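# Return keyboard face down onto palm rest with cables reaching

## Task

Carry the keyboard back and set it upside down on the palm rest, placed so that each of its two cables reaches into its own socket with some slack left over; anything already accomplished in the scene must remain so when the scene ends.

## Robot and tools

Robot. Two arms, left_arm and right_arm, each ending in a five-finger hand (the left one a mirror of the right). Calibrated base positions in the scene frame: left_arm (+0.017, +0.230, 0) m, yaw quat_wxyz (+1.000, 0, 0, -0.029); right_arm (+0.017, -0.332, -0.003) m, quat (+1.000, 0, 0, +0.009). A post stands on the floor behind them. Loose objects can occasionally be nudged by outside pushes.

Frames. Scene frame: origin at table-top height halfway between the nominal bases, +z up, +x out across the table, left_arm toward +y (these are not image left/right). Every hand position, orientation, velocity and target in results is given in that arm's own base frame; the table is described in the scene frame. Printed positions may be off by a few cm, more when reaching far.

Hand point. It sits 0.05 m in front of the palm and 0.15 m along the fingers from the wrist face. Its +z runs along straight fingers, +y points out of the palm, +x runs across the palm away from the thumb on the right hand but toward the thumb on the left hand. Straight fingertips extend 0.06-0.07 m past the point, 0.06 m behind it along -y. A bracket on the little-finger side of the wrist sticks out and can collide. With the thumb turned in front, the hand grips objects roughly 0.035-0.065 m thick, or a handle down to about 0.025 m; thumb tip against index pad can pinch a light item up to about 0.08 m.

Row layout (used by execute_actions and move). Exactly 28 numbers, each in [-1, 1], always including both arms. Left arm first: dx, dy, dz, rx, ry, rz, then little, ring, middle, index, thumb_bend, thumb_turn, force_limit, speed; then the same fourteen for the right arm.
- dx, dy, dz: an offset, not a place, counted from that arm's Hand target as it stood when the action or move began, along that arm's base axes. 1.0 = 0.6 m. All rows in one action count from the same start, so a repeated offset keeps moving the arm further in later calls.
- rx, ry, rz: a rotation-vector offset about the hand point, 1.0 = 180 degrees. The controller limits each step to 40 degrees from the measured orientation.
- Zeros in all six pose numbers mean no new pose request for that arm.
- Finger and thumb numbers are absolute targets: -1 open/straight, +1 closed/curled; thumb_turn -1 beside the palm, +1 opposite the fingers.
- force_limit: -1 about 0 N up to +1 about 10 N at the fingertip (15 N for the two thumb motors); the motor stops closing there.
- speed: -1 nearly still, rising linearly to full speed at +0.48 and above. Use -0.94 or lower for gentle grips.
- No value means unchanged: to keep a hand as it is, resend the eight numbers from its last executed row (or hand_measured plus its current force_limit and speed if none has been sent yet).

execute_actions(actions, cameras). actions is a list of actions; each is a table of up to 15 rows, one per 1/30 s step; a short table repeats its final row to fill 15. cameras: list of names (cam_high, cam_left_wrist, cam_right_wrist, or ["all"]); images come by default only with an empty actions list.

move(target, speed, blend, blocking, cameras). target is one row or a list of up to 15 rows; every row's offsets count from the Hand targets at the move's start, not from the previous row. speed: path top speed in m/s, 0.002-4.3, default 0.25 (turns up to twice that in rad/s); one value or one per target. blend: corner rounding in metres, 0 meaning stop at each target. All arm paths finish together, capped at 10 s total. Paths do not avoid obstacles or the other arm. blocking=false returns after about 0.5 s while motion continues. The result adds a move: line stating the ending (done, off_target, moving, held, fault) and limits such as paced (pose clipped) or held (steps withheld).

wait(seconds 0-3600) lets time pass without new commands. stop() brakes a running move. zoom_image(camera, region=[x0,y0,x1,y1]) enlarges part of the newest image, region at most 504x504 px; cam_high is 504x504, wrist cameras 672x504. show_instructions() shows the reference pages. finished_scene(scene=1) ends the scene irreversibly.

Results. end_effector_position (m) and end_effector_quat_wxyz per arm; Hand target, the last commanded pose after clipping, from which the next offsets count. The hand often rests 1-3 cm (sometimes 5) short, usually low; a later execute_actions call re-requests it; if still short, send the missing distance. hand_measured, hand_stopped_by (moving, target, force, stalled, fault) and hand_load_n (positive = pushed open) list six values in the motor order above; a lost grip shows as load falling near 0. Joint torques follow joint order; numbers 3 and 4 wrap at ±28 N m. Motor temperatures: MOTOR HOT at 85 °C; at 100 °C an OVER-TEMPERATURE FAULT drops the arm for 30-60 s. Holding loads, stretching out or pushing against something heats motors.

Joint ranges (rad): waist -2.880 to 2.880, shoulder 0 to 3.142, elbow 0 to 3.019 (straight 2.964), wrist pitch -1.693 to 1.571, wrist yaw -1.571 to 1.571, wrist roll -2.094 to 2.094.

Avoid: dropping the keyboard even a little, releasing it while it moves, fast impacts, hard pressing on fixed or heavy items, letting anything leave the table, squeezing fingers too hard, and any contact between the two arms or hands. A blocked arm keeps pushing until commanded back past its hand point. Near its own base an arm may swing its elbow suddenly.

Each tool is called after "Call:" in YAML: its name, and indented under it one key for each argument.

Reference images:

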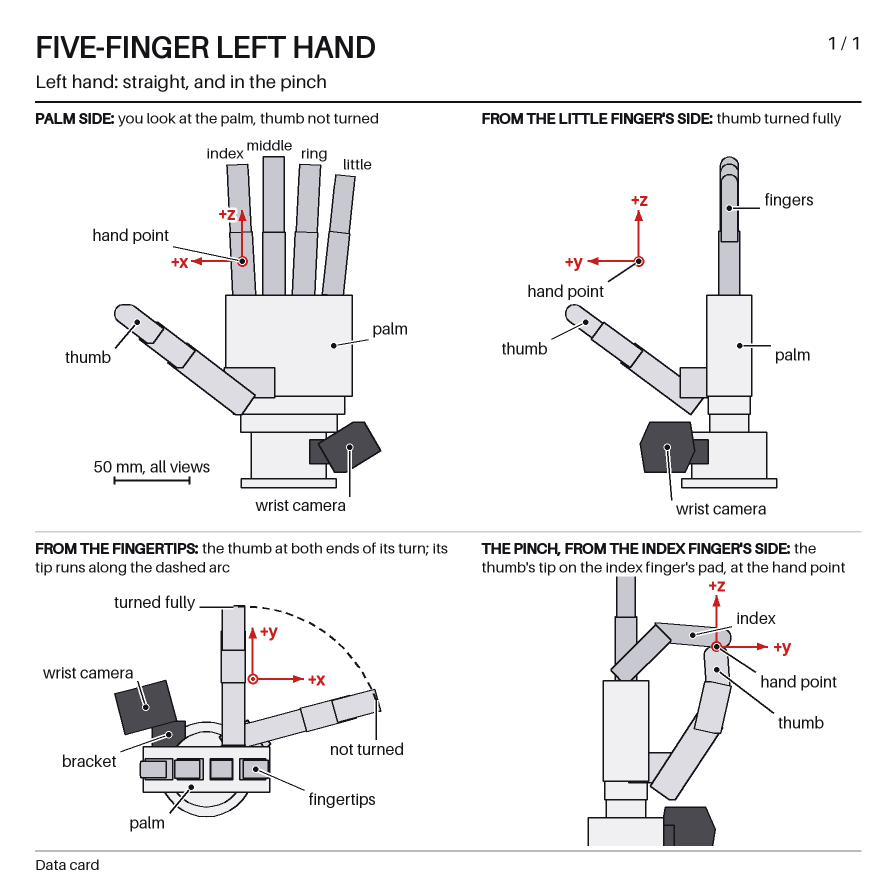

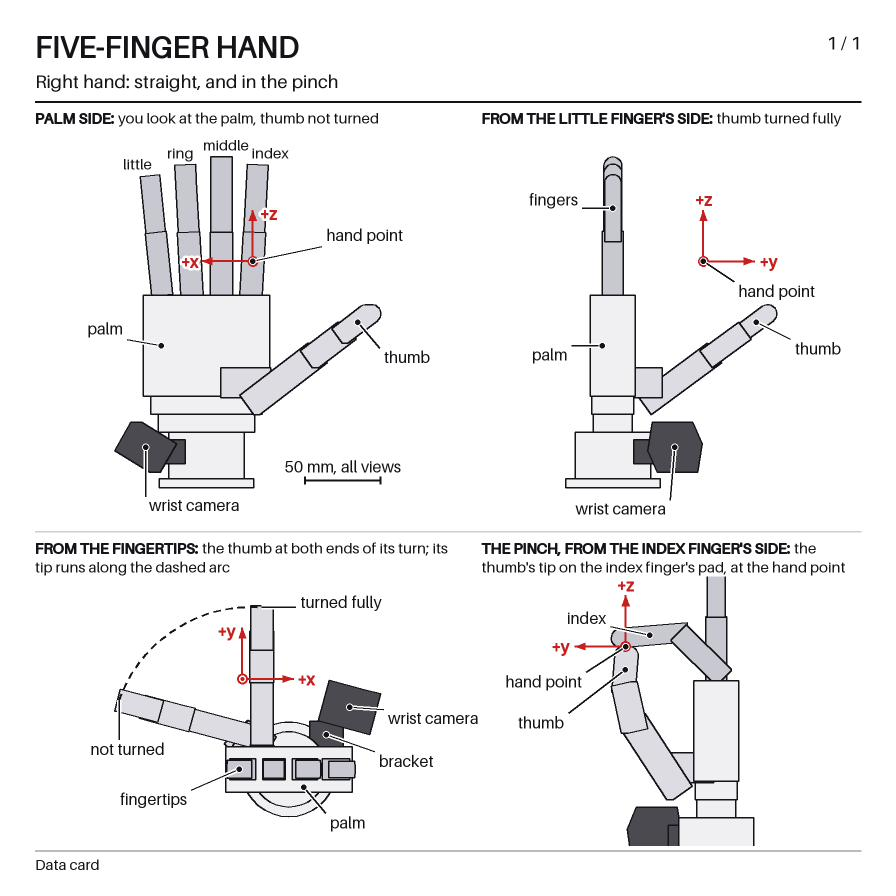

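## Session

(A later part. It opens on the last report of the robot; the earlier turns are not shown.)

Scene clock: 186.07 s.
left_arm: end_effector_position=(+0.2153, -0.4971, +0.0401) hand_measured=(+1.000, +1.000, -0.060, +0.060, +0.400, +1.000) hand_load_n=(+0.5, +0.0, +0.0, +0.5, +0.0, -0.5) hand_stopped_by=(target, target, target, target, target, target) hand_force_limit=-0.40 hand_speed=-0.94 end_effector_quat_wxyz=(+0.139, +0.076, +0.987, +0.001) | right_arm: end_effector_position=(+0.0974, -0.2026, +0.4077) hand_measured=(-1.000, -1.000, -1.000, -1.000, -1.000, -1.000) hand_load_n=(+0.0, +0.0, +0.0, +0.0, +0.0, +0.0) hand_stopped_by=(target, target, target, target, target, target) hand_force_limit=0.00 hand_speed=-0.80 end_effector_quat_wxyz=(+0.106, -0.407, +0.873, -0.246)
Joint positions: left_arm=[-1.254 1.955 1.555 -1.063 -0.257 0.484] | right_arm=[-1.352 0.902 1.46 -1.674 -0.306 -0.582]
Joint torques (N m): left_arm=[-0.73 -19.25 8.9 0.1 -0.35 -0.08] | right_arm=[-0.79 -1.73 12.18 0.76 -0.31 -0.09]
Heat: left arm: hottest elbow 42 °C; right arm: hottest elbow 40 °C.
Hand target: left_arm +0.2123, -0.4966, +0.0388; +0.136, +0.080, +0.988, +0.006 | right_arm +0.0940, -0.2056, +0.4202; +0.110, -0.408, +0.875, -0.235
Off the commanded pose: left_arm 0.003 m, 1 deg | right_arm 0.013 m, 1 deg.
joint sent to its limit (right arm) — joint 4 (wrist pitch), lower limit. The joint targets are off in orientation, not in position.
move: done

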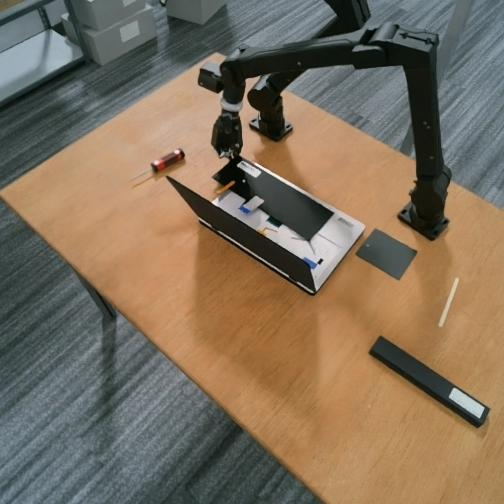

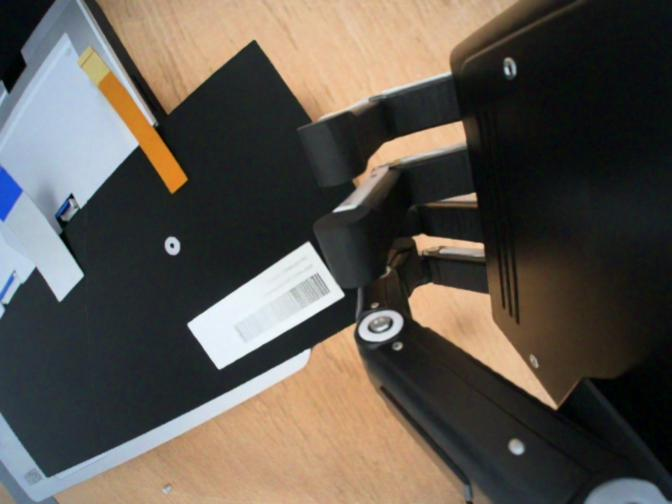

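Call:
move:
  target: [0,0,0.008,0,0,0,1,1,-0.15,0.0,0.4,1,-0.4,-0.94,0,0,0,0,0,0,-1,-1,-1,-1,-1,-1,0,-0.8]
  speed: 0.03
  cameras: ["cam_high", "cam_left_wrist"]

Call:
zoom_image:
  camera: "cam_high"
  region: [200, 140, 380, 300]

Scene clock: 186.97 s.
left_arm: end_effector_position=(+0.2141, -0.4932, +0.0431) hand_measured=(+1.000, +1.000, -0.150, +0.000, +0.400, +1.000) hand_load_n=(+0.0, +0.0, -2.0, +0.0, +0.0, +0.0) hand_stopped_by=(target, target, target, target, target, target) hand_force_limit=-0.40 hand_speed=-0.94 end_effector_quat_wxyz=(+0.137, +0.076, +0.988, +0.006) | right_arm: end_effector_position=(+0.0974, -0.2026, +0.4077) hand_measured=(-1.000, -1.000, -1.000, -1.000, -1.000, -1.000) hand_load_n=(+0.0, +0.0, +0.0, +0.0, +0.0, +0.0) hand_stopped_by=(target, target, target, target, target, target) hand_force_limit=0.00 hand_speed=-0.80 end_effector_quat_wxyz=(+0.106, -0.407, +0.873, -0.246)
Joint positions: left_arm=[-1.254 1.95 1.555 -1.08 -0.258 0.484] | right_arm=[-1.352 0.902 1.46 -1.674 -0.306 -0.582]
Joint torques (N m): left_arm=[-0.73 -19.25 9.33 0.29 -0.33 -0.09] | right_arm=[-0.97 -1.73 12.16 0.69 -0.35 -0.11]
Heat: left arm: hottest elbow 42 °C; right arm: hottest elbow 40 °C.
Hand target: left_arm +0.2123, -0.4967, +0.0435; +0.136, +0.080, +0.988, +0.006 | right_arm +0.0940, -0.2056, +0.4202; +0.110, -0.408, +0.875, -0.235
Off the commanded pose: left_arm 0.004 m, 0 deg | right_arm 0.013 m, 1 deg.
joint sent to its limit (right arm) — joint 4 (wrist pitch), lower limit. The joint targets are off in orientation, not in position.
move: done

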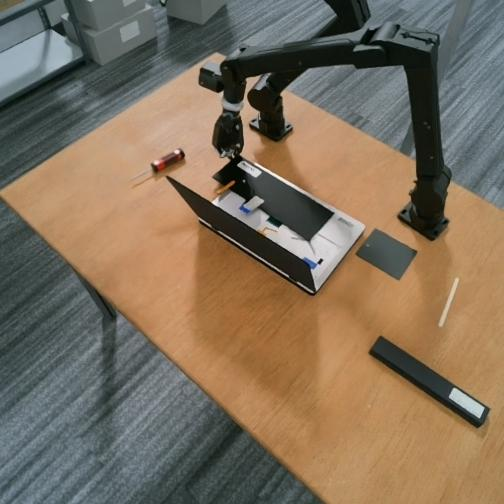

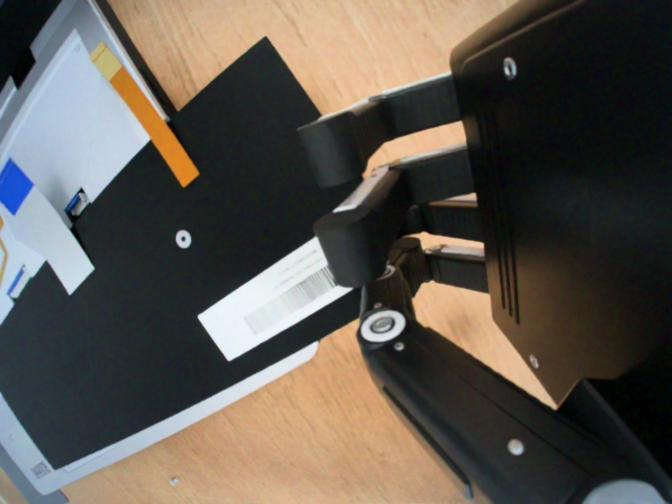

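Scaled by 2.800 from the camera's image (finer frame: 720x720).

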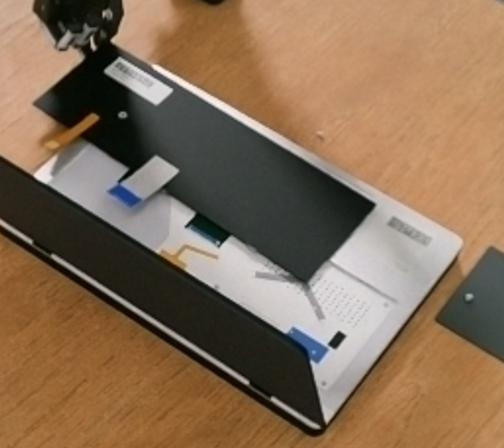

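Call:
move:
  target: [0,0,0.003,0,0,0,1,1,-0.15,0.0,0.25,1,-0.4,-0.94,0,0,0,0,0,0,-1,-1,-1,-1,-1,-1,0,-0.8]
  speed: 0.03
  cameras: ["cam_high", "cam_left_wrist"]

Call:
zoom_image:
  camera: "cam_high"
  region: [200, 140, 380, 300]

Scene clock: 189.07 s.
left_arm: end_effector_position=(+0.2140, -0.4930, +0.0432) hand_measured=(+1.000, +1.000, -0.150, +0.000, +0.250, +1.000) hand_load_n=(+0.0, +0.0, -1.5, +0.0, +0.0, +0.0) hand_stopped_by=(target, target, target, target, target, target) hand_force_limit=-0.40 hand_speed=-0.94 end_effector_quat_wxyz=(+0.137, +0.076, +0.988, +0.007) | right_arm: end_effector_position=(+0.0974, -0.2026, +0.4077) hand_measured=(-1.000, -1.000, -1.000, -1.000, -1.000, -1.000) hand_load_n=(+0.0, -0.5, +0.0, +0.0, +0.0, +0.0) hand_stopped_by=(target, target, target, target, target, target) hand_force_limit=0.00 hand_speed=-0.80 end_effector_quat_wxyz=(+0.106, -0.407, +0.873, -0.246)
Joint positions: left_arm=[-1.254 1.95 1.555 -1.081 -0.258 0.484] | right_arm=[-1.352 0.902 1.46 -1.674 -0.306 -0.582]
Joint torques (N m): left_arm=[-0.67 -19.37 9.5 0.16 -0.32 -0.09] | right_arm=[-0.56 -1.85 12.16 0.8 -0.33 -0.11]
Heat: left arm: hottest elbow 42 °C; right arm: hottest elbow 40 °C.
Hand target: left_arm +0.2122, -0.4966, +0.0453; +0.136, +0.080, +0.988, +0.006 | right_arm +0.0940, -0.2056, +0.4202; +0.110, -0.408, +0.875, -0.235
Off the commanded pose: left_arm 0.005 m, 0 deg | right_arm 0.013 m, 1 deg.
joint sent to its limit (right arm) — joint 4 (wrist pitch), lower limit. The joint targets are off in orientation, not in position.
move: done

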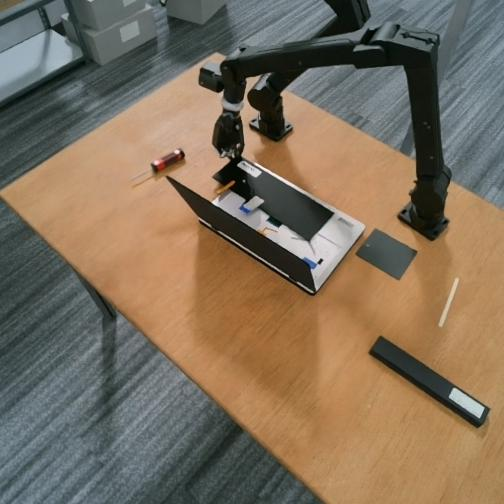

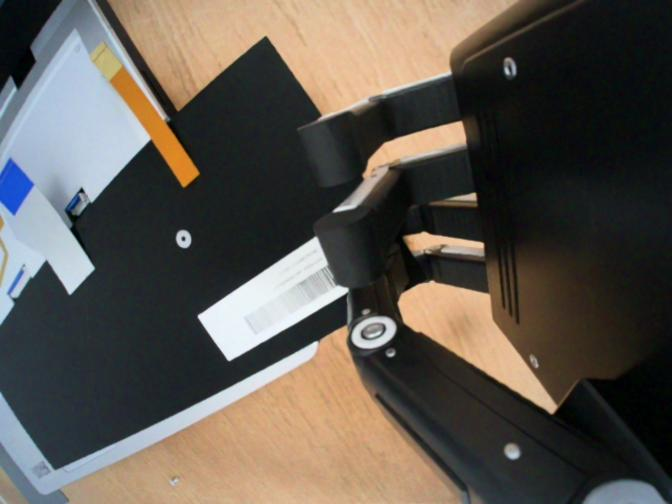

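Scaled by 2.800 from the camera's image (finer frame: 720x720).

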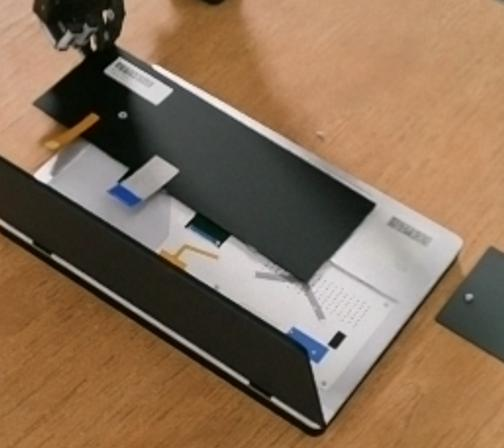

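Call:
move:
  target: [0,0,0.0,0,0,0,1,1,-0.05,0.0,-1,1,-0.4,-0.6,0,0,0,0,0,0,-1,-1,-1,-1,-1,-1,0,-0.8]
  speed: 0.03
  cameras: ["cam_high", "cam_left_wrist"]

Call:
zoom_image:
  camera: "cam_high"
  region: [200, 140, 380, 300]

Scene clock: 191.67 s.
left_arm: end_effector_position=(+0.2138, -0.4931, +0.0431) hand_measured=(+1.000, +1.000, -0.050, +0.000, -1.000, +1.000) hand_load_n=(+0.0, +0.0, +0.5, +0.0, +0.0, +0.0) hand_stopped_by=(target, target, target, target, target, target) hand_force_limit=-0.40 hand_speed=-0.60 end_effector_quat_wxyz=(+0.136, +0.076, +0.988, +0.007) | right_arm: end_effector_position=(+0.0974, -0.2026, +0.4077) hand_measured=(-1.000, -1.000, -1.000, -1.000, -1.000, -1.000) hand_load_n=(+0.0, +0.0, +0.0, +0.0, +0.0, +0.0) hand_stopped_by=(target, target, target, target, target, target) hand_force_limit=0.00 hand_speed=-0.80 end_effector_quat_wxyz=(+0.106, -0.407, +0.873, -0.246)
Joint positions: left_arm=[-1.254 1.95 1.555 -1.081 -0.257 0.484] | right_arm=[-1.352 0.902 1.46 -1.674 -0.306 -0.582]
Joint torques (N m): left_arm=[-0.67 -19.43 9.48 0.14 -0.37 -0.08] | right_arm=[-0.91 -2.26 12.18 0.75 -0.32 -0.1]
Heat: left arm: hottest elbow 42 °C; right arm: hottest elbow 40 °C.
Hand target: left_arm +0.2122, -0.4967, +0.0453; +0.136, +0.080, +0.988, +0.006 | right_arm +0.0940, -0.2056, +0.4202; +0.110, -0.408, +0.875, -0.235
Off the commanded pose: left_arm 0.004 m, 0 deg | right_arm 0.013 m, 1 deg.
joint sent to its limit (right arm) — joint 4 (wrist pitch), lower limit. The joint targets are off in orientation, not in position.
move: done

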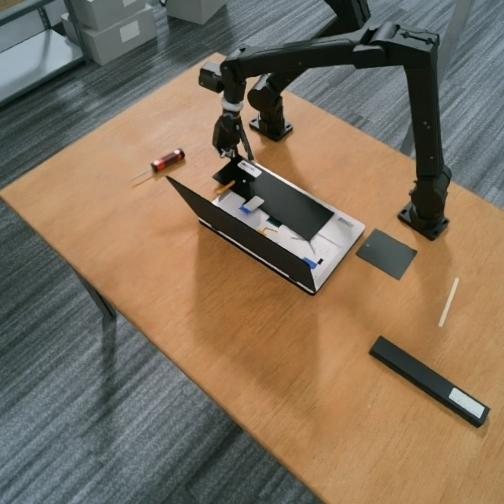

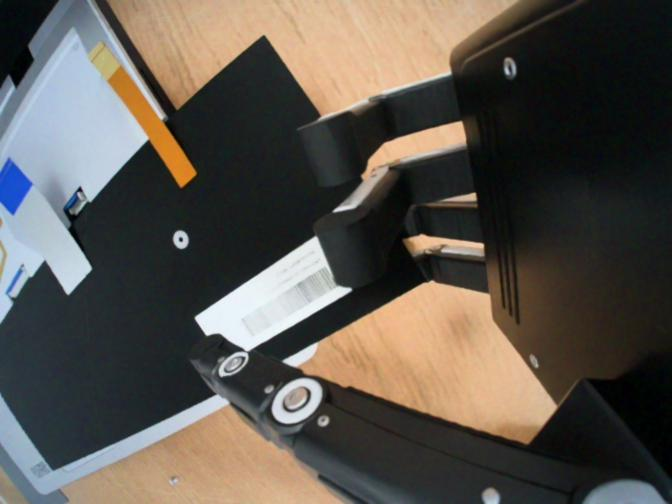

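Scaled by 2.800 from the camera's image (finer frame: 720x720).

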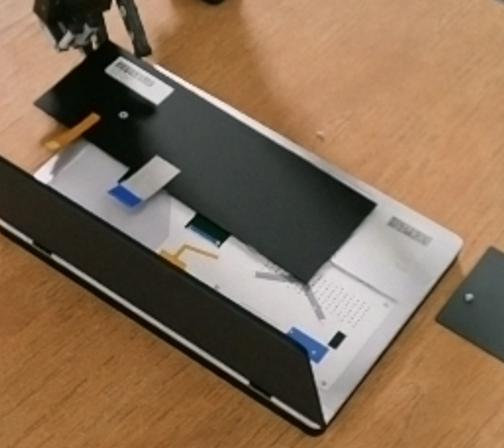

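Call:
move:
  target: [0.0,-0.03,0.0,0,0,0,1,1,-0.1,-0.05,-1,1,-0.4,-0.6,0,0,0,0,0,0,-1,-1,-1,-1,-1,-1,0,-0.8]
  speed: 0.04
  cameras: ["cam_high", "cam_left_wrist"]

Call:
zoom_image:
  camera: "cam_high"
  region: [200, 140, 380, 300]

Scene clock: 192.97 s.
left_arm: end_effector_position=(+0.2146, -0.5020, +0.0466) hand_measured=(+1.000, +1.000, -0.100, -0.050, -1.000, +1.000) hand_load_n=(+0.0, +0.0, +0.0, +0.0, -0.5, +0.0) hand_stopped_by=(target, target, target, target, target, target) hand_force_limit=-0.40 hand_speed=-0.60 end_effector_quat_wxyz=(+0.135, +0.079, +0.988, +0.008) | right_arm: end_effector_position=(+0.0974, -0.2026, +0.4077) hand_measured=(-1.000, -1.000, -1.000, -1.000, -1.000, -1.000) hand_load_n=(+0.0, +0.0, +0.0, +0.0, -0.5, +0.0) hand_stopped_by=(target, target, target, target, target, target) hand_force_limit=0.00 hand_speed=-0.80 end_effector_quat_wxyz=(+0.106, -0.407, +0.873, -0.246)
Joint positions: left_arm=[-1.258 1.97 1.596 -1.105 -0.257 0.484] | right_arm=[-1.352 0.902 1.46 -1.674 -0.306 -0.582]
Joint torques (N m): left_arm=[-1.14 -17.61 11.54 0.08 -0.41 -0.18] | right_arm=[-0.62 -1.96 12.21 0.84 -0.33 -0.12]
Heat: left arm: hottest elbow 42 °C; right arm: hottest elbow 40 °C.
Hand target: left_arm +0.2122, -0.5147, +0.0453; +0.136, +0.080, +0.988, +0.006 | right_arm +0.0940, -0.2056, +0.4202; +0.110, -0.408, +0.875, -0.235
Off the commanded pose: left_arm 0.013 m, 0 deg | right_arm 0.013 m, 1 deg.
joint sent to its limit (right arm) — joint 4 (wrist pitch), lower limit. The joint targets are off in orientation, not in position.
move: off_target (left_arm)

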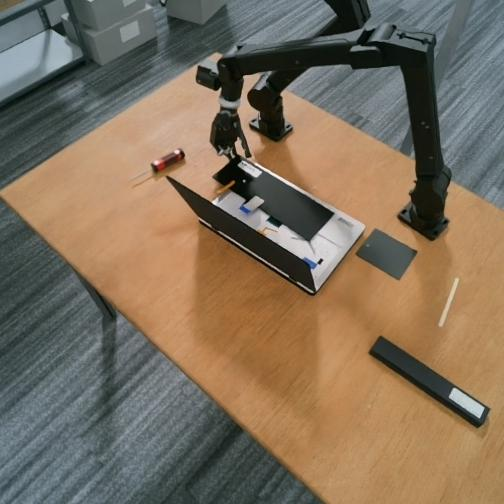

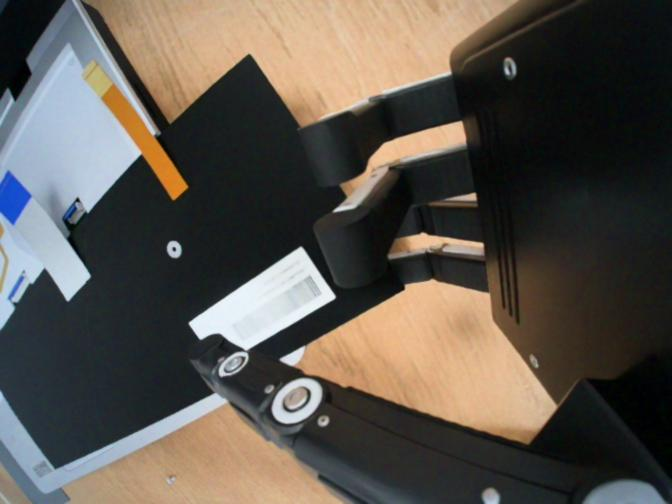

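Scaled by 2.800 from the camera's image (finer frame: 720x720).

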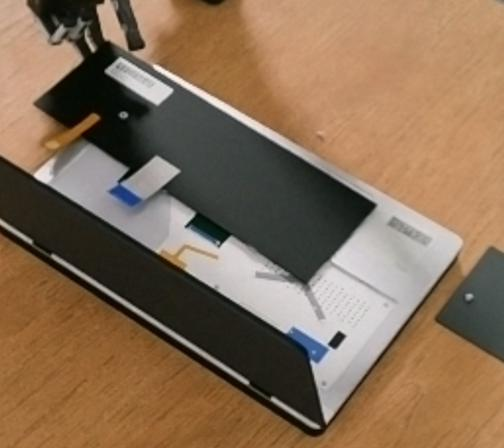

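Call:
move:
  target: [0.0,-0.05,-0.006,0,0,0,1,1,-0.1,-0.05,-1,1,-0.4,-0.6,0,0,0,0,0,0,-1,-1,-1,-1,-1,-1,0,-0.8]
  speed: 0.06
  cameras: ["cam_high", "cam_left_wrist"]

Call:
zoom_image:
  camera: "cam_high"
  region: [200, 140, 380, 300]

Scene clock: 194.30 s.
left_arm: end_effector_position=(+0.2145, -0.5328, +0.0440) hand_measured=(+1.000, +1.000, -0.100, -0.050, -1.000, +1.000) hand_load_n=(+0.0, +0.0, +0.0, +0.0, +0.0, +0.0) hand_stopped_by=(target, target, target, target, target, target) hand_force_limit=-0.40 hand_speed=-0.60 end_effector_quat_wxyz=(+0.135, +0.080, +0.988, +0.007) | right_arm: end_effector_position=(+0.0974, -0.2026, +0.4077) hand_measured=(-1.000, -1.000, -1.000, -1.000, -1.000, -1.000) hand_load_n=(+0.0, +0.0, +0.0, +0.0, +0.0, +0.0) hand_stopped_by=(target, target, target, target, target, target) hand_force_limit=0.00 hand_speed=-0.80 end_effector_quat_wxyz=(+0.106, -0.407, +0.873, -0.246)
Joint positions: left_arm=[-1.273 2.047 1.713 -1.149 -0.257 0.472] | right_arm=[-1.352 0.902 1.46 -1.674 -0.306 -0.582]
Joint torques (N m): left_arm=[-1.03 -18.96 11.64 0.01 -0.47 -0.21] | right_arm=[-0.62 -1.85 12.22 0.8 -0.33 -0.13]
Heat: left arm: hottest elbow 42 °C; right arm: hottest elbow 40 °C.
Hand target: left_arm +0.2121, -0.5446, +0.0416; +0.135, +0.080, +0.988, +0.007 | right_arm +0.0940, -0.2056, +0.4202; +0.110, -0.408, +0.875, -0.235
Off the commanded pose: left_arm 0.012 m, 0 deg | right_arm 0.013 m, 1 deg.
joint sent to its limit (right arm) — joint 4 (wrist pitch), lower limit. The joint targets are off in orientation, not in position.
move: off_target (left_arm)

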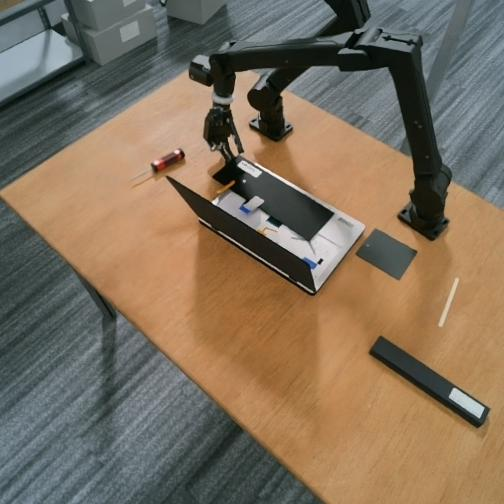

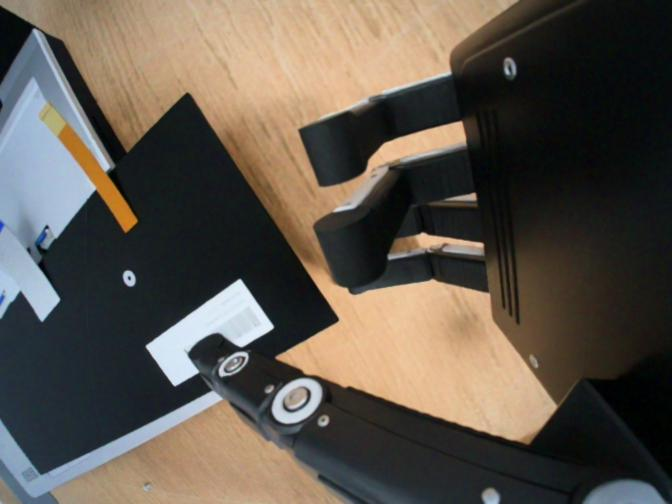

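Scaled by 2.800 from the camera's image (finer frame: 720x720).

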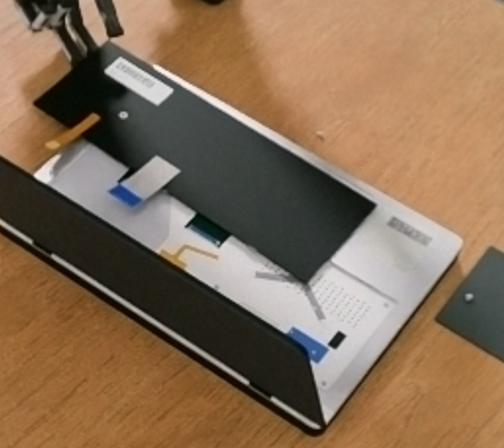

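Call:
zoom_image:
  camera: "cam_left_wrist"
  region: [0, 60, 240, 400]

Call:
zoom_image:
  camera: "cam_high"
  region: [200, 165, 300, 255]

Scaled by 1.482 from the camera's image (finer frame: 960x720).

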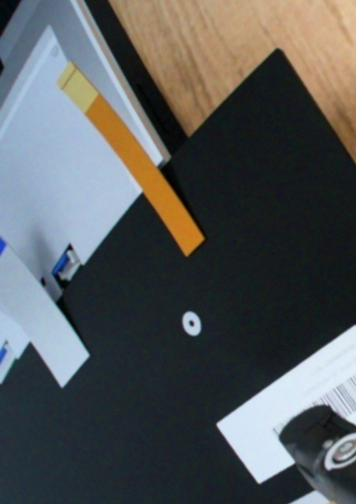

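Scaled by 5.040 from the camera's image (finer frame: 720x720).

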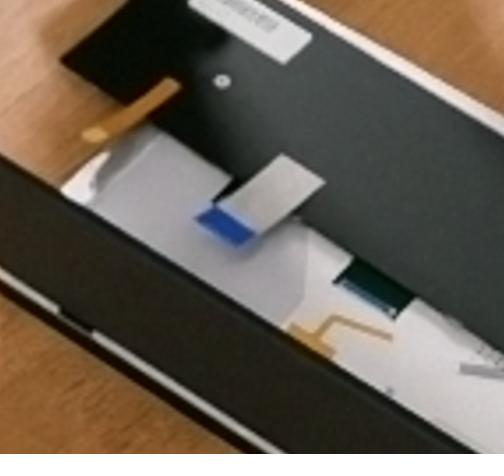

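Call:
move:
  target:
    - [0.0,-0.03,0.06,0,0,0,1,1,-0.1,-0.05,-1,1,-0.4,0,0,0,0,0,0,0,-1,-1,-1,-1,-1,-1,0,-0.8]
    - [0.0,-0.05,0.16,-0.007,0.087,0.069,1,1,-0.1,-0.05,-1,1,-0.4,0,0,0,0,0,0,0,-1,-1,-1,-1,-1,-1,0,-0.8]
    - [0.0,-0.05,0.16,-0.007,0.087,0.069,-1,-1,-1,-1,-1,-1,-0.4,0,0,0,0,0,0,0,-1,-1,-1,-1,-1,-1,0,-0.8]
  speed: 0.12
  cameras: ["all"]

Call:
zoom_image:
  camera: "cam_high"
  region: [200, 140, 380, 300]

Scene clock: 202.83 s.
left_arm: end_effector_position=(+0.2053, -0.5676, +0.1408) hand_measured=(-1.000, -1.000, -1.000, -1.000, -1.000, -1.000) hand_load_n=(+0.0, +0.0, +0.0, +0.0, +0.0, +0.0) hand_stopped_by=(target, target, target, target, target, target) hand_force_limit=-0.40 hand_speed=0.00 end_effector_quat_wxyz=(+0.000, -0.021, +1.000, +0.000) | right_arm: end_effector_position=(+0.0974, -0.2026, +0.4077) hand_measured=(-1.000, -1.000, -1.000, -1.000, -1.000, -1.000) hand_load_n=(+0.0, +0.0, +0.0, +0.0, +0.0, +0.0) hand_stopped_by=(target, target, target, target, target, target) hand_force_limit=0.00 hand_speed=-0.80 end_effector_quat_wxyz=(+0.106, -0.407, +0.873, -0.246)
Joint positions: left_arm=[-1.206 2.159 2.162 -1.574 0 0.324] | right_arm=[-1.352 0.902 1.46 -1.674 -0.306 -0.582]
Joint torques (N m): left_arm=[0.21 -20.78 12.26 -0.12 -0.06 -0.21] | right_arm=[-0.79 -1.67 12.19 0.7 -0.33 -0.12]
Heat: left arm: hottest elbow 43 °C; right arm: hottest elbow 40 °C.
Hand target: left_arm +0.2122, -0.5747, +0.1378; -0.001, -0.029, +1.000, -0.001 | right_arm +0.0940, -0.2056, +0.4202; +0.110, -0.408, +0.875, -0.235
Off the commanded pose: left_arm 0.010 m, 1 deg | right_arm 0.013 m, 1 deg.
joint sent to its limit (right arm) — joint 4 (wrist pitch), lower limit. The joint targets are off in orientation, not in position.
move: done

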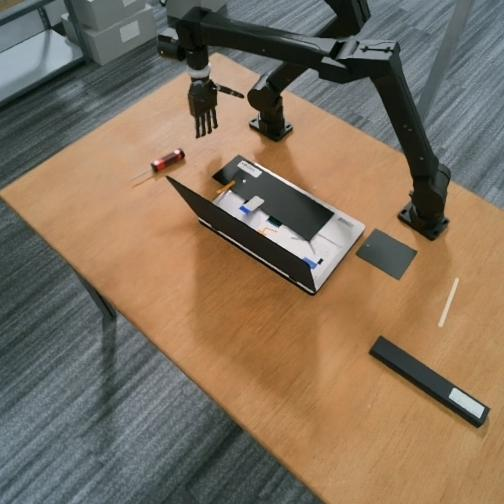

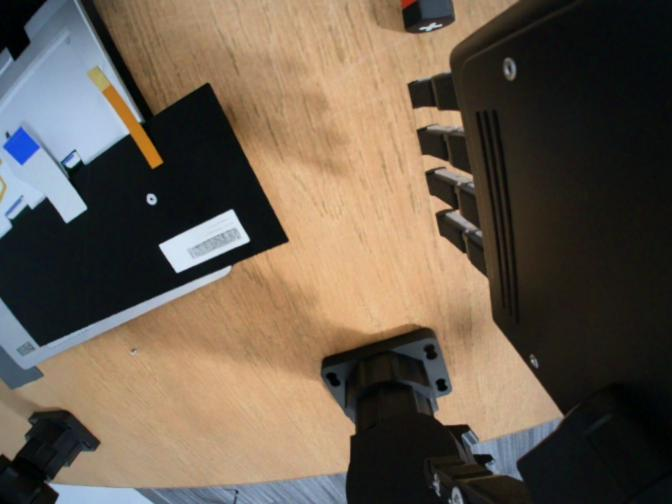

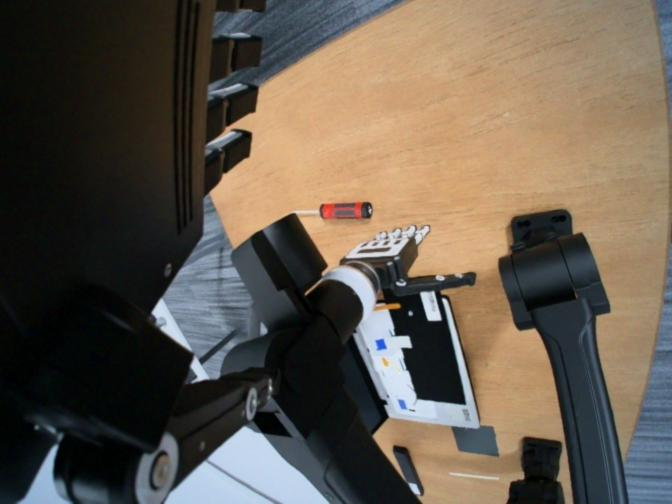

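Scaled by 2.800 from the camera's image (finer frame: 720x720).

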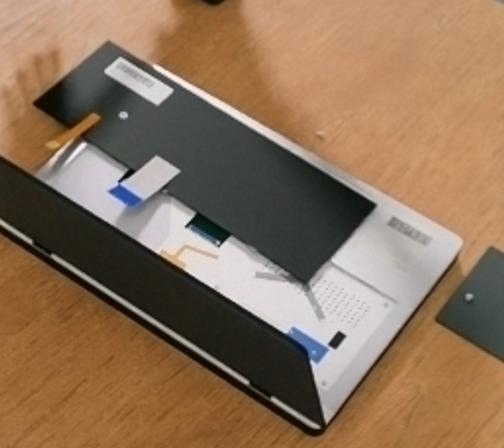

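Call:
zoom_image:
  camera: "cam_right_wrist"
  region: [340, 220, 520, 450]

Call:
zoom_image:
  camera: "cam_left_wrist"
  region: [0, 0, 320, 400]

Scaled by 2.191 from the camera's image (finer frame: 960x720).

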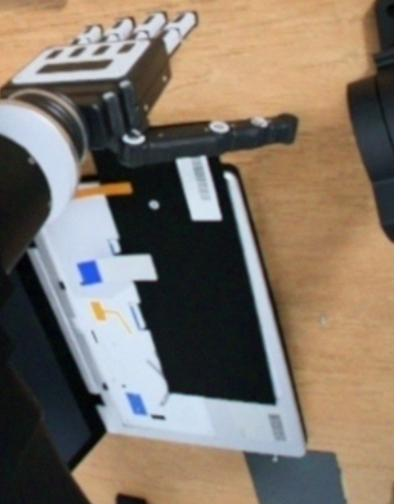

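Scaled by 1.260 from the camera's image (finer frame: 960x720).

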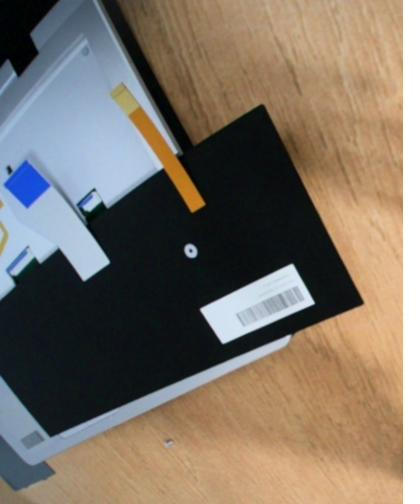

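Call:
zoom_image:
  camera: "cam_right_wrist"
  region: [380, 280, 490, 440]

Scaled by 3.150 from the camera's image (finer frame: 960x720).

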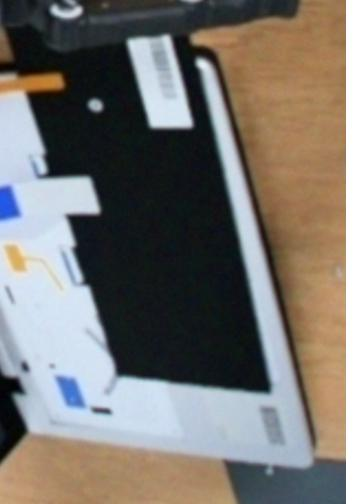

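Call:
move:
  target: [0.007,0.0,-0.06,0,0,0,-1,-1,-1,-1,-1,-1,-0.4,0,0,0,0,0,0,0,-1,-1,-1,-1,-1,-1,0,-0.8]
  speed: 0.1
  cameras: ["all"]

Call:
zoom_image:
  camera: "cam_high"
  region: [160, 80, 300, 220]

Scene clock: 204.67 s.
left_arm: end_effector_position=(+0.2101, -0.5756, +0.1197) hand_measured=(-1.000, -1.000, -1.000, -1.000, -1.000, -1.000) hand_load_n=(+0.0, +0.0, +0.0, +0.0, +0.0, +0.0) hand_stopped_by=(target, target, target, target, target, target) hand_force_limit=-0.40 hand_speed=0.00 end_effector_quat_wxyz=(+0.004, -0.022, +1.000, -0.010) | right_arm: end_effector_position=(+0.0974, -0.2026, +0.4077) hand_measured=(-1.000, -1.000, -1.000, -1.000, -1.000, -1.000) hand_load_n=(+0.0, +0.0, -0.5, +0.0, +0.0, +0.0) hand_stopped_by=(target, target, target, target, target, target) hand_force_limit=0.00 hand_speed=-0.80 end_effector_quat_wxyz=(+0.106, -0.407, +0.873, -0.246)
Joint positions: left_arm=[-1.204 2.173 2.134 -1.511 0 0.324] | right_arm=[-1.352 0.902 1.46 -1.674 -0.306 -0.582]
Joint torques (N m): left_arm=[0.5 -21.3 8.5 0.9 -0.06 -0.14] | right_arm=[-0.97 -2.02 12.16 0.76 -0.32 -0.1]
Heat: left arm: hottest elbow 43 °C; right arm: hottest elbow 40 °C.
Hand target: left_arm +0.2165, -0.5746, +0.1017; -0.001, -0.029, +1.000, -0.001 | right_arm +0.0940, -0.2056, +0.4202; +0.110, -0.408, +0.875, -0.235
Off the commanded pose: left_arm 0.019 m, 1 deg | right_arm 0.013 m, 1 deg.
joint sent to its limit (right arm) — joint 4 (wrist pitch), lower limit. The joint targets are off in orientation, not in position.
move: off_target (left_arm)

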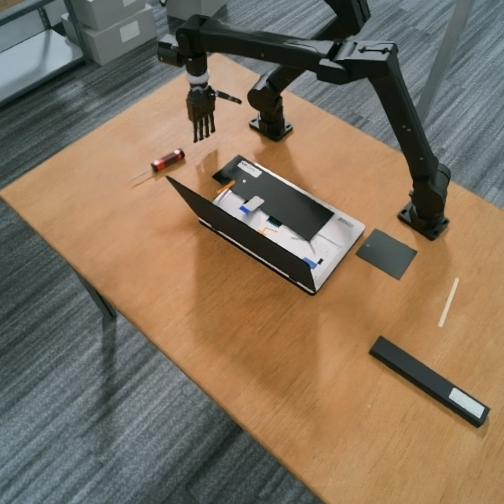

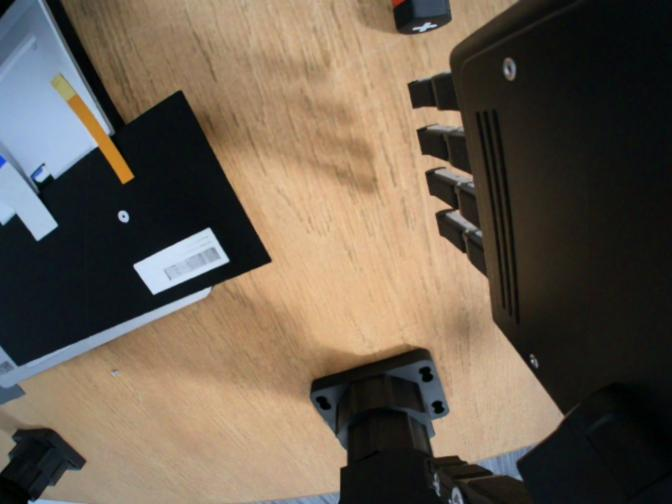

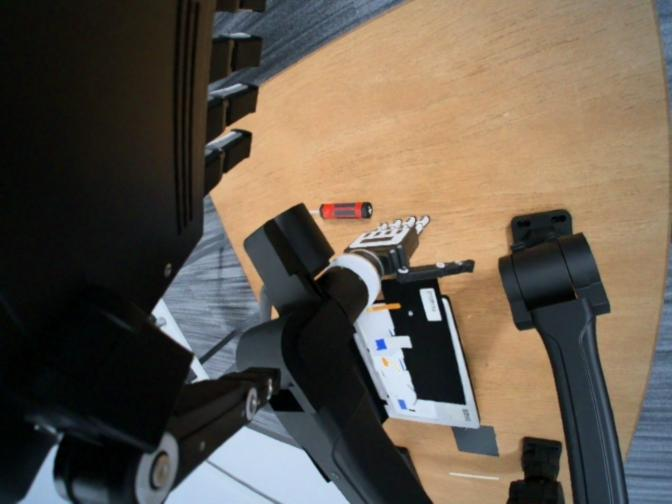

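Scaled by 3.600 from the camera's image (finer frame: 720x720).

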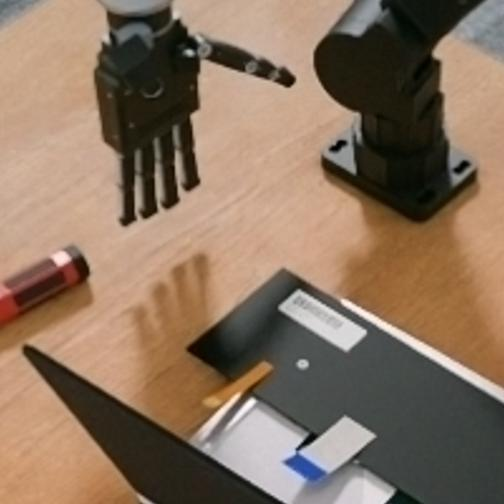

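Call:
move:
  target: [0.0,0.03,-0.06,0,0,0,-1,-1,-1,-1,-1,-1,-0.4,0,0,0,0,0,0,0,-1,-1,-1,-1,-1,-1,0,-0.8]
  speed: 0.1
  cameras: ["all"]

Call:
zoom_image:
  camera: "cam_high"
  region: [160, 80, 300, 220]

Scene clock: 205.80 s.
left_arm: end_effector_position=(+0.2122, -0.5629, +0.0840) hand_measured=(-1.000, -1.000, -1.000, -1.000, -1.000, -1.000) hand_load_n=(+0.0, +0.0, +0.0, +0.0, +0.0, +0.0) hand_stopped_by=(target, target, target, target, target, target) hand_force_limit=-0.40 hand_speed=0.00 end_effector_quat_wxyz=(+0.004, -0.028, +1.000, -0.013) | right_arm: end_effector_position=(+0.0974, -0.2026, +0.4077) hand_measured=(-1.000, -1.000, -1.000, -1.000, -1.000, -1.000) hand_load_n=(+0.0, +0.0, +0.0, +0.0, +0.0, +0.0) hand_stopped_by=(target, target, target, target, target, target) hand_force_limit=0.00 hand_speed=-0.80 end_effector_quat_wxyz=(+0.106, -0.407, +0.873, -0.246)
Joint positions: left_arm=[-1.192 2.141 1.987 -1.389 0.002 0.324] | right_arm=[-1.352 0.902 1.46 -1.674 -0.306 -0.582]
Joint torques (N m): left_arm=[0.26 -21.48 7.36 0.9 -0.13 -0.03] | right_arm=[-0.79 -1.55 12.15 0.77 -0.32 -0.09]
Heat: left arm: hottest elbow 43 °C; right arm: hottest elbow 40 °C.
Hand target: left_arm +0.2163, -0.5567, +0.0658; -0.001, -0.029, +1.000, -0.001 | right_arm +0.0940, -0.2056, +0.4202; +0.110, -0.408, +0.875, -0.235
Off the commanded pose: left_arm 0.020 m, 2 deg | right_arm 0.013 m, 1 deg.
joint sent to its limit (right arm) — joint 4 (wrist pitch), lower limit. The joint targets are off in orientation, not in position.
move: off_target (left_arm)

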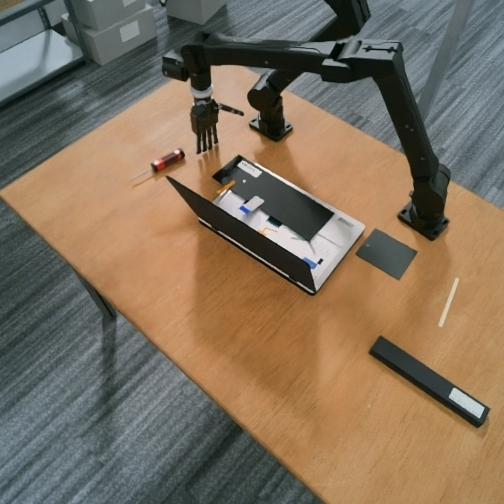

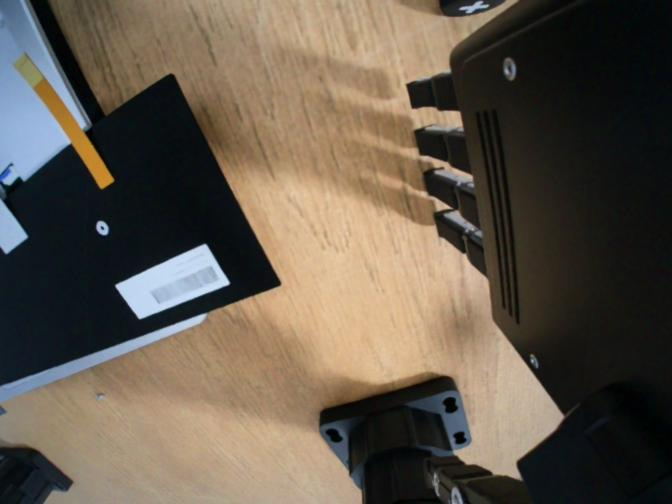

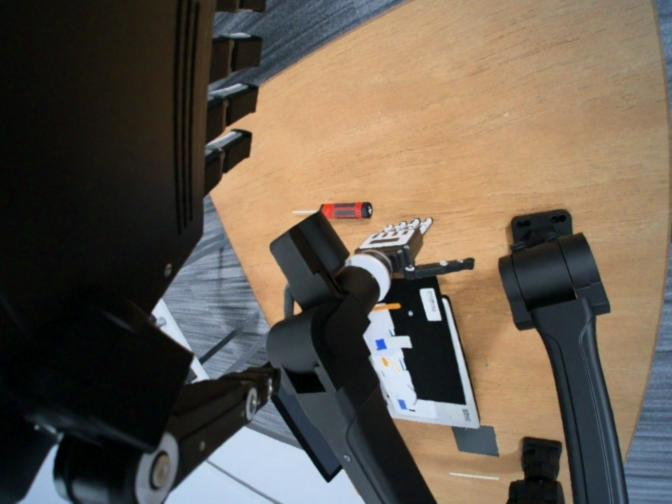

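Scaled by 3.600 from the camera's image (finer frame: 720x720).

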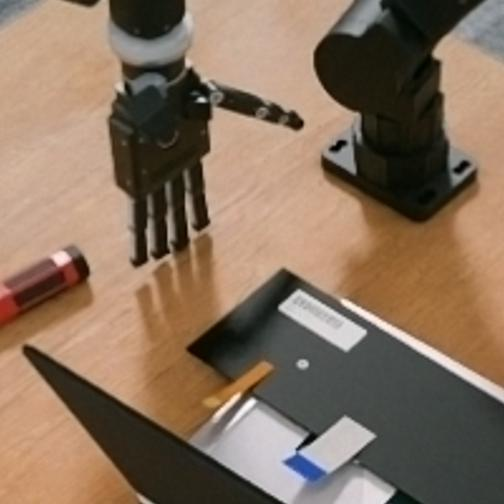

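Call:
move:
  target: [0.0,0.03,0.012,0,0,0,-1,-1,-1,-1,-1,-1,-0.4,0,0,0,0,0,0,0,-1,-1,-1,-1,-1,-1,0,-0.8]
  speed: 0.06
  cameras: ["all"]

Call:
zoom_image:
  camera: "cam_high"
  region: [160, 80, 300, 220]

Scene clock: 206.93 s.
left_arm: end_effector_position=(+0.2108, -0.5478, +0.0838) hand_measured=(-1.000, -1.000, -1.000, -1.000, -1.000, -1.000) hand_load_n=(+0.0, +0.0, +0.0, +0.0, +0.0, +0.0) hand_stopped_by=(target, target, target, target, target, target) hand_force_limit=-0.40 hand_speed=0.00 end_effector_quat_wxyz=(+0.003, -0.028, +1.000, -0.013) | right_arm: end_effector_position=(+0.0974, -0.2026, +0.4077) hand_measured=(-1.000, -1.000, -1.000, -1.000, -1.000, -1.000) hand_load_n=(+0.0, +0.0, +0.0, +0.0, +0.0, +0.0) hand_stopped_by=(target, target, target, target, target, target) hand_force_limit=0.00 hand_speed=-0.80 end_effector_quat_wxyz=(+0.106, -0.407, +0.873, -0.246)
Joint positions: left_arm=[-1.185 2.099 1.915 -1.362 0.003 0.33] | right_arm=[-1.352 0.902 1.46 -1.674 -0.306 -0.582]
Joint torques (N m): left_arm=[0.56 -21.95 7.42 0.61 -0.16 0.01] | right_arm=[-0.56 -1.85 12.3 0.79 -0.33 -0.11]
Heat: left arm: hottest elbow 43 °C; right arm: hottest elbow 40 °C.
Hand target: left_arm +0.2164, -0.5387, +0.0728; -0.001, -0.029, +1.000, -0.001 | right_arm +0.0940, -0.2056, +0.4202; +0.110, -0.408, +0.875, -0.235
Off the commanded pose: left_arm 0.015 m, 1 deg | right_arm 0.013 m, 1 deg.
joint sent to its limit (right arm) — joint 4 (wrist pitch), lower limit. The joint targets are off in orientation, not in position.
move: off_target (left_arm)

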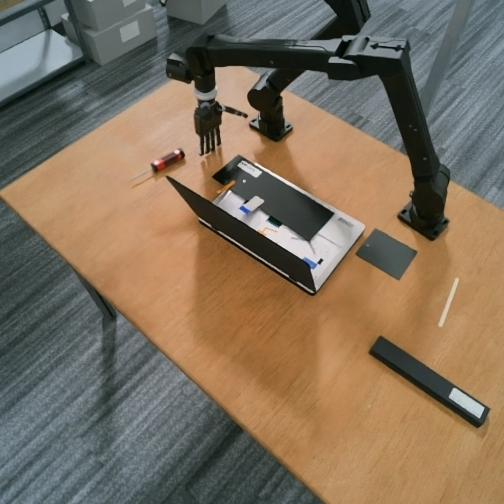

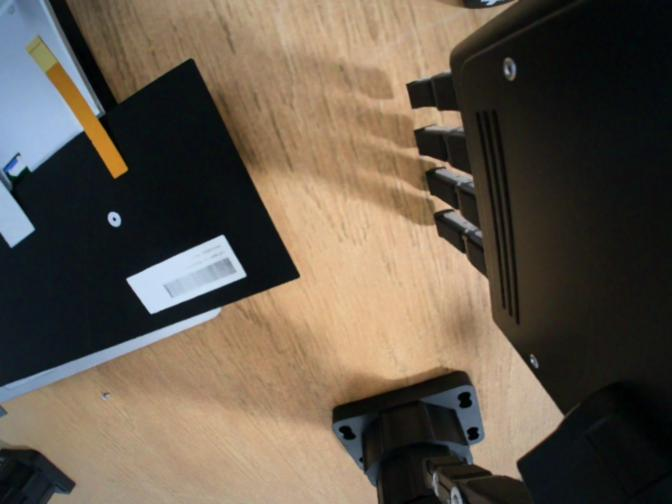

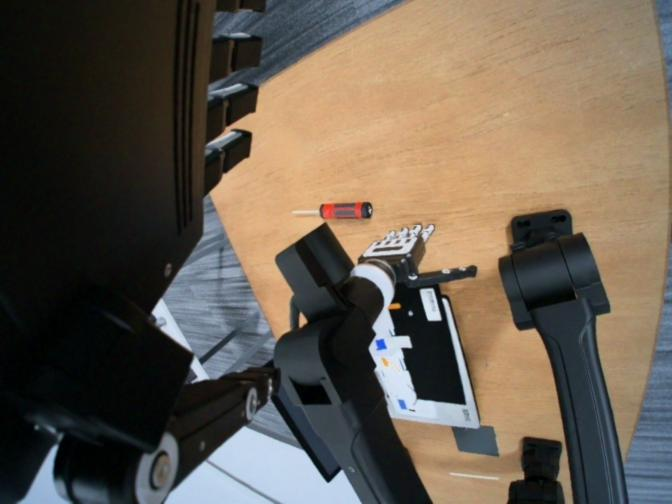

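Scaled by 3.600 from the camera's image (finer frame: 720x720).

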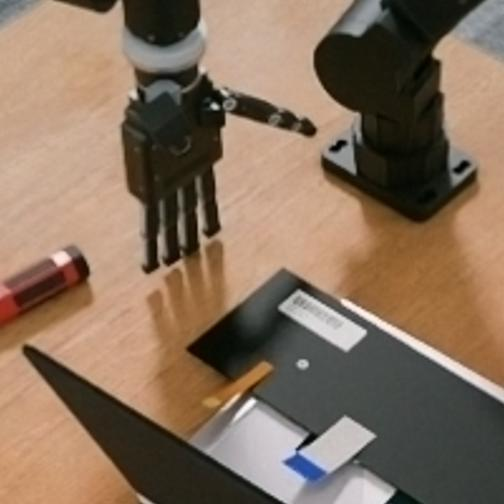

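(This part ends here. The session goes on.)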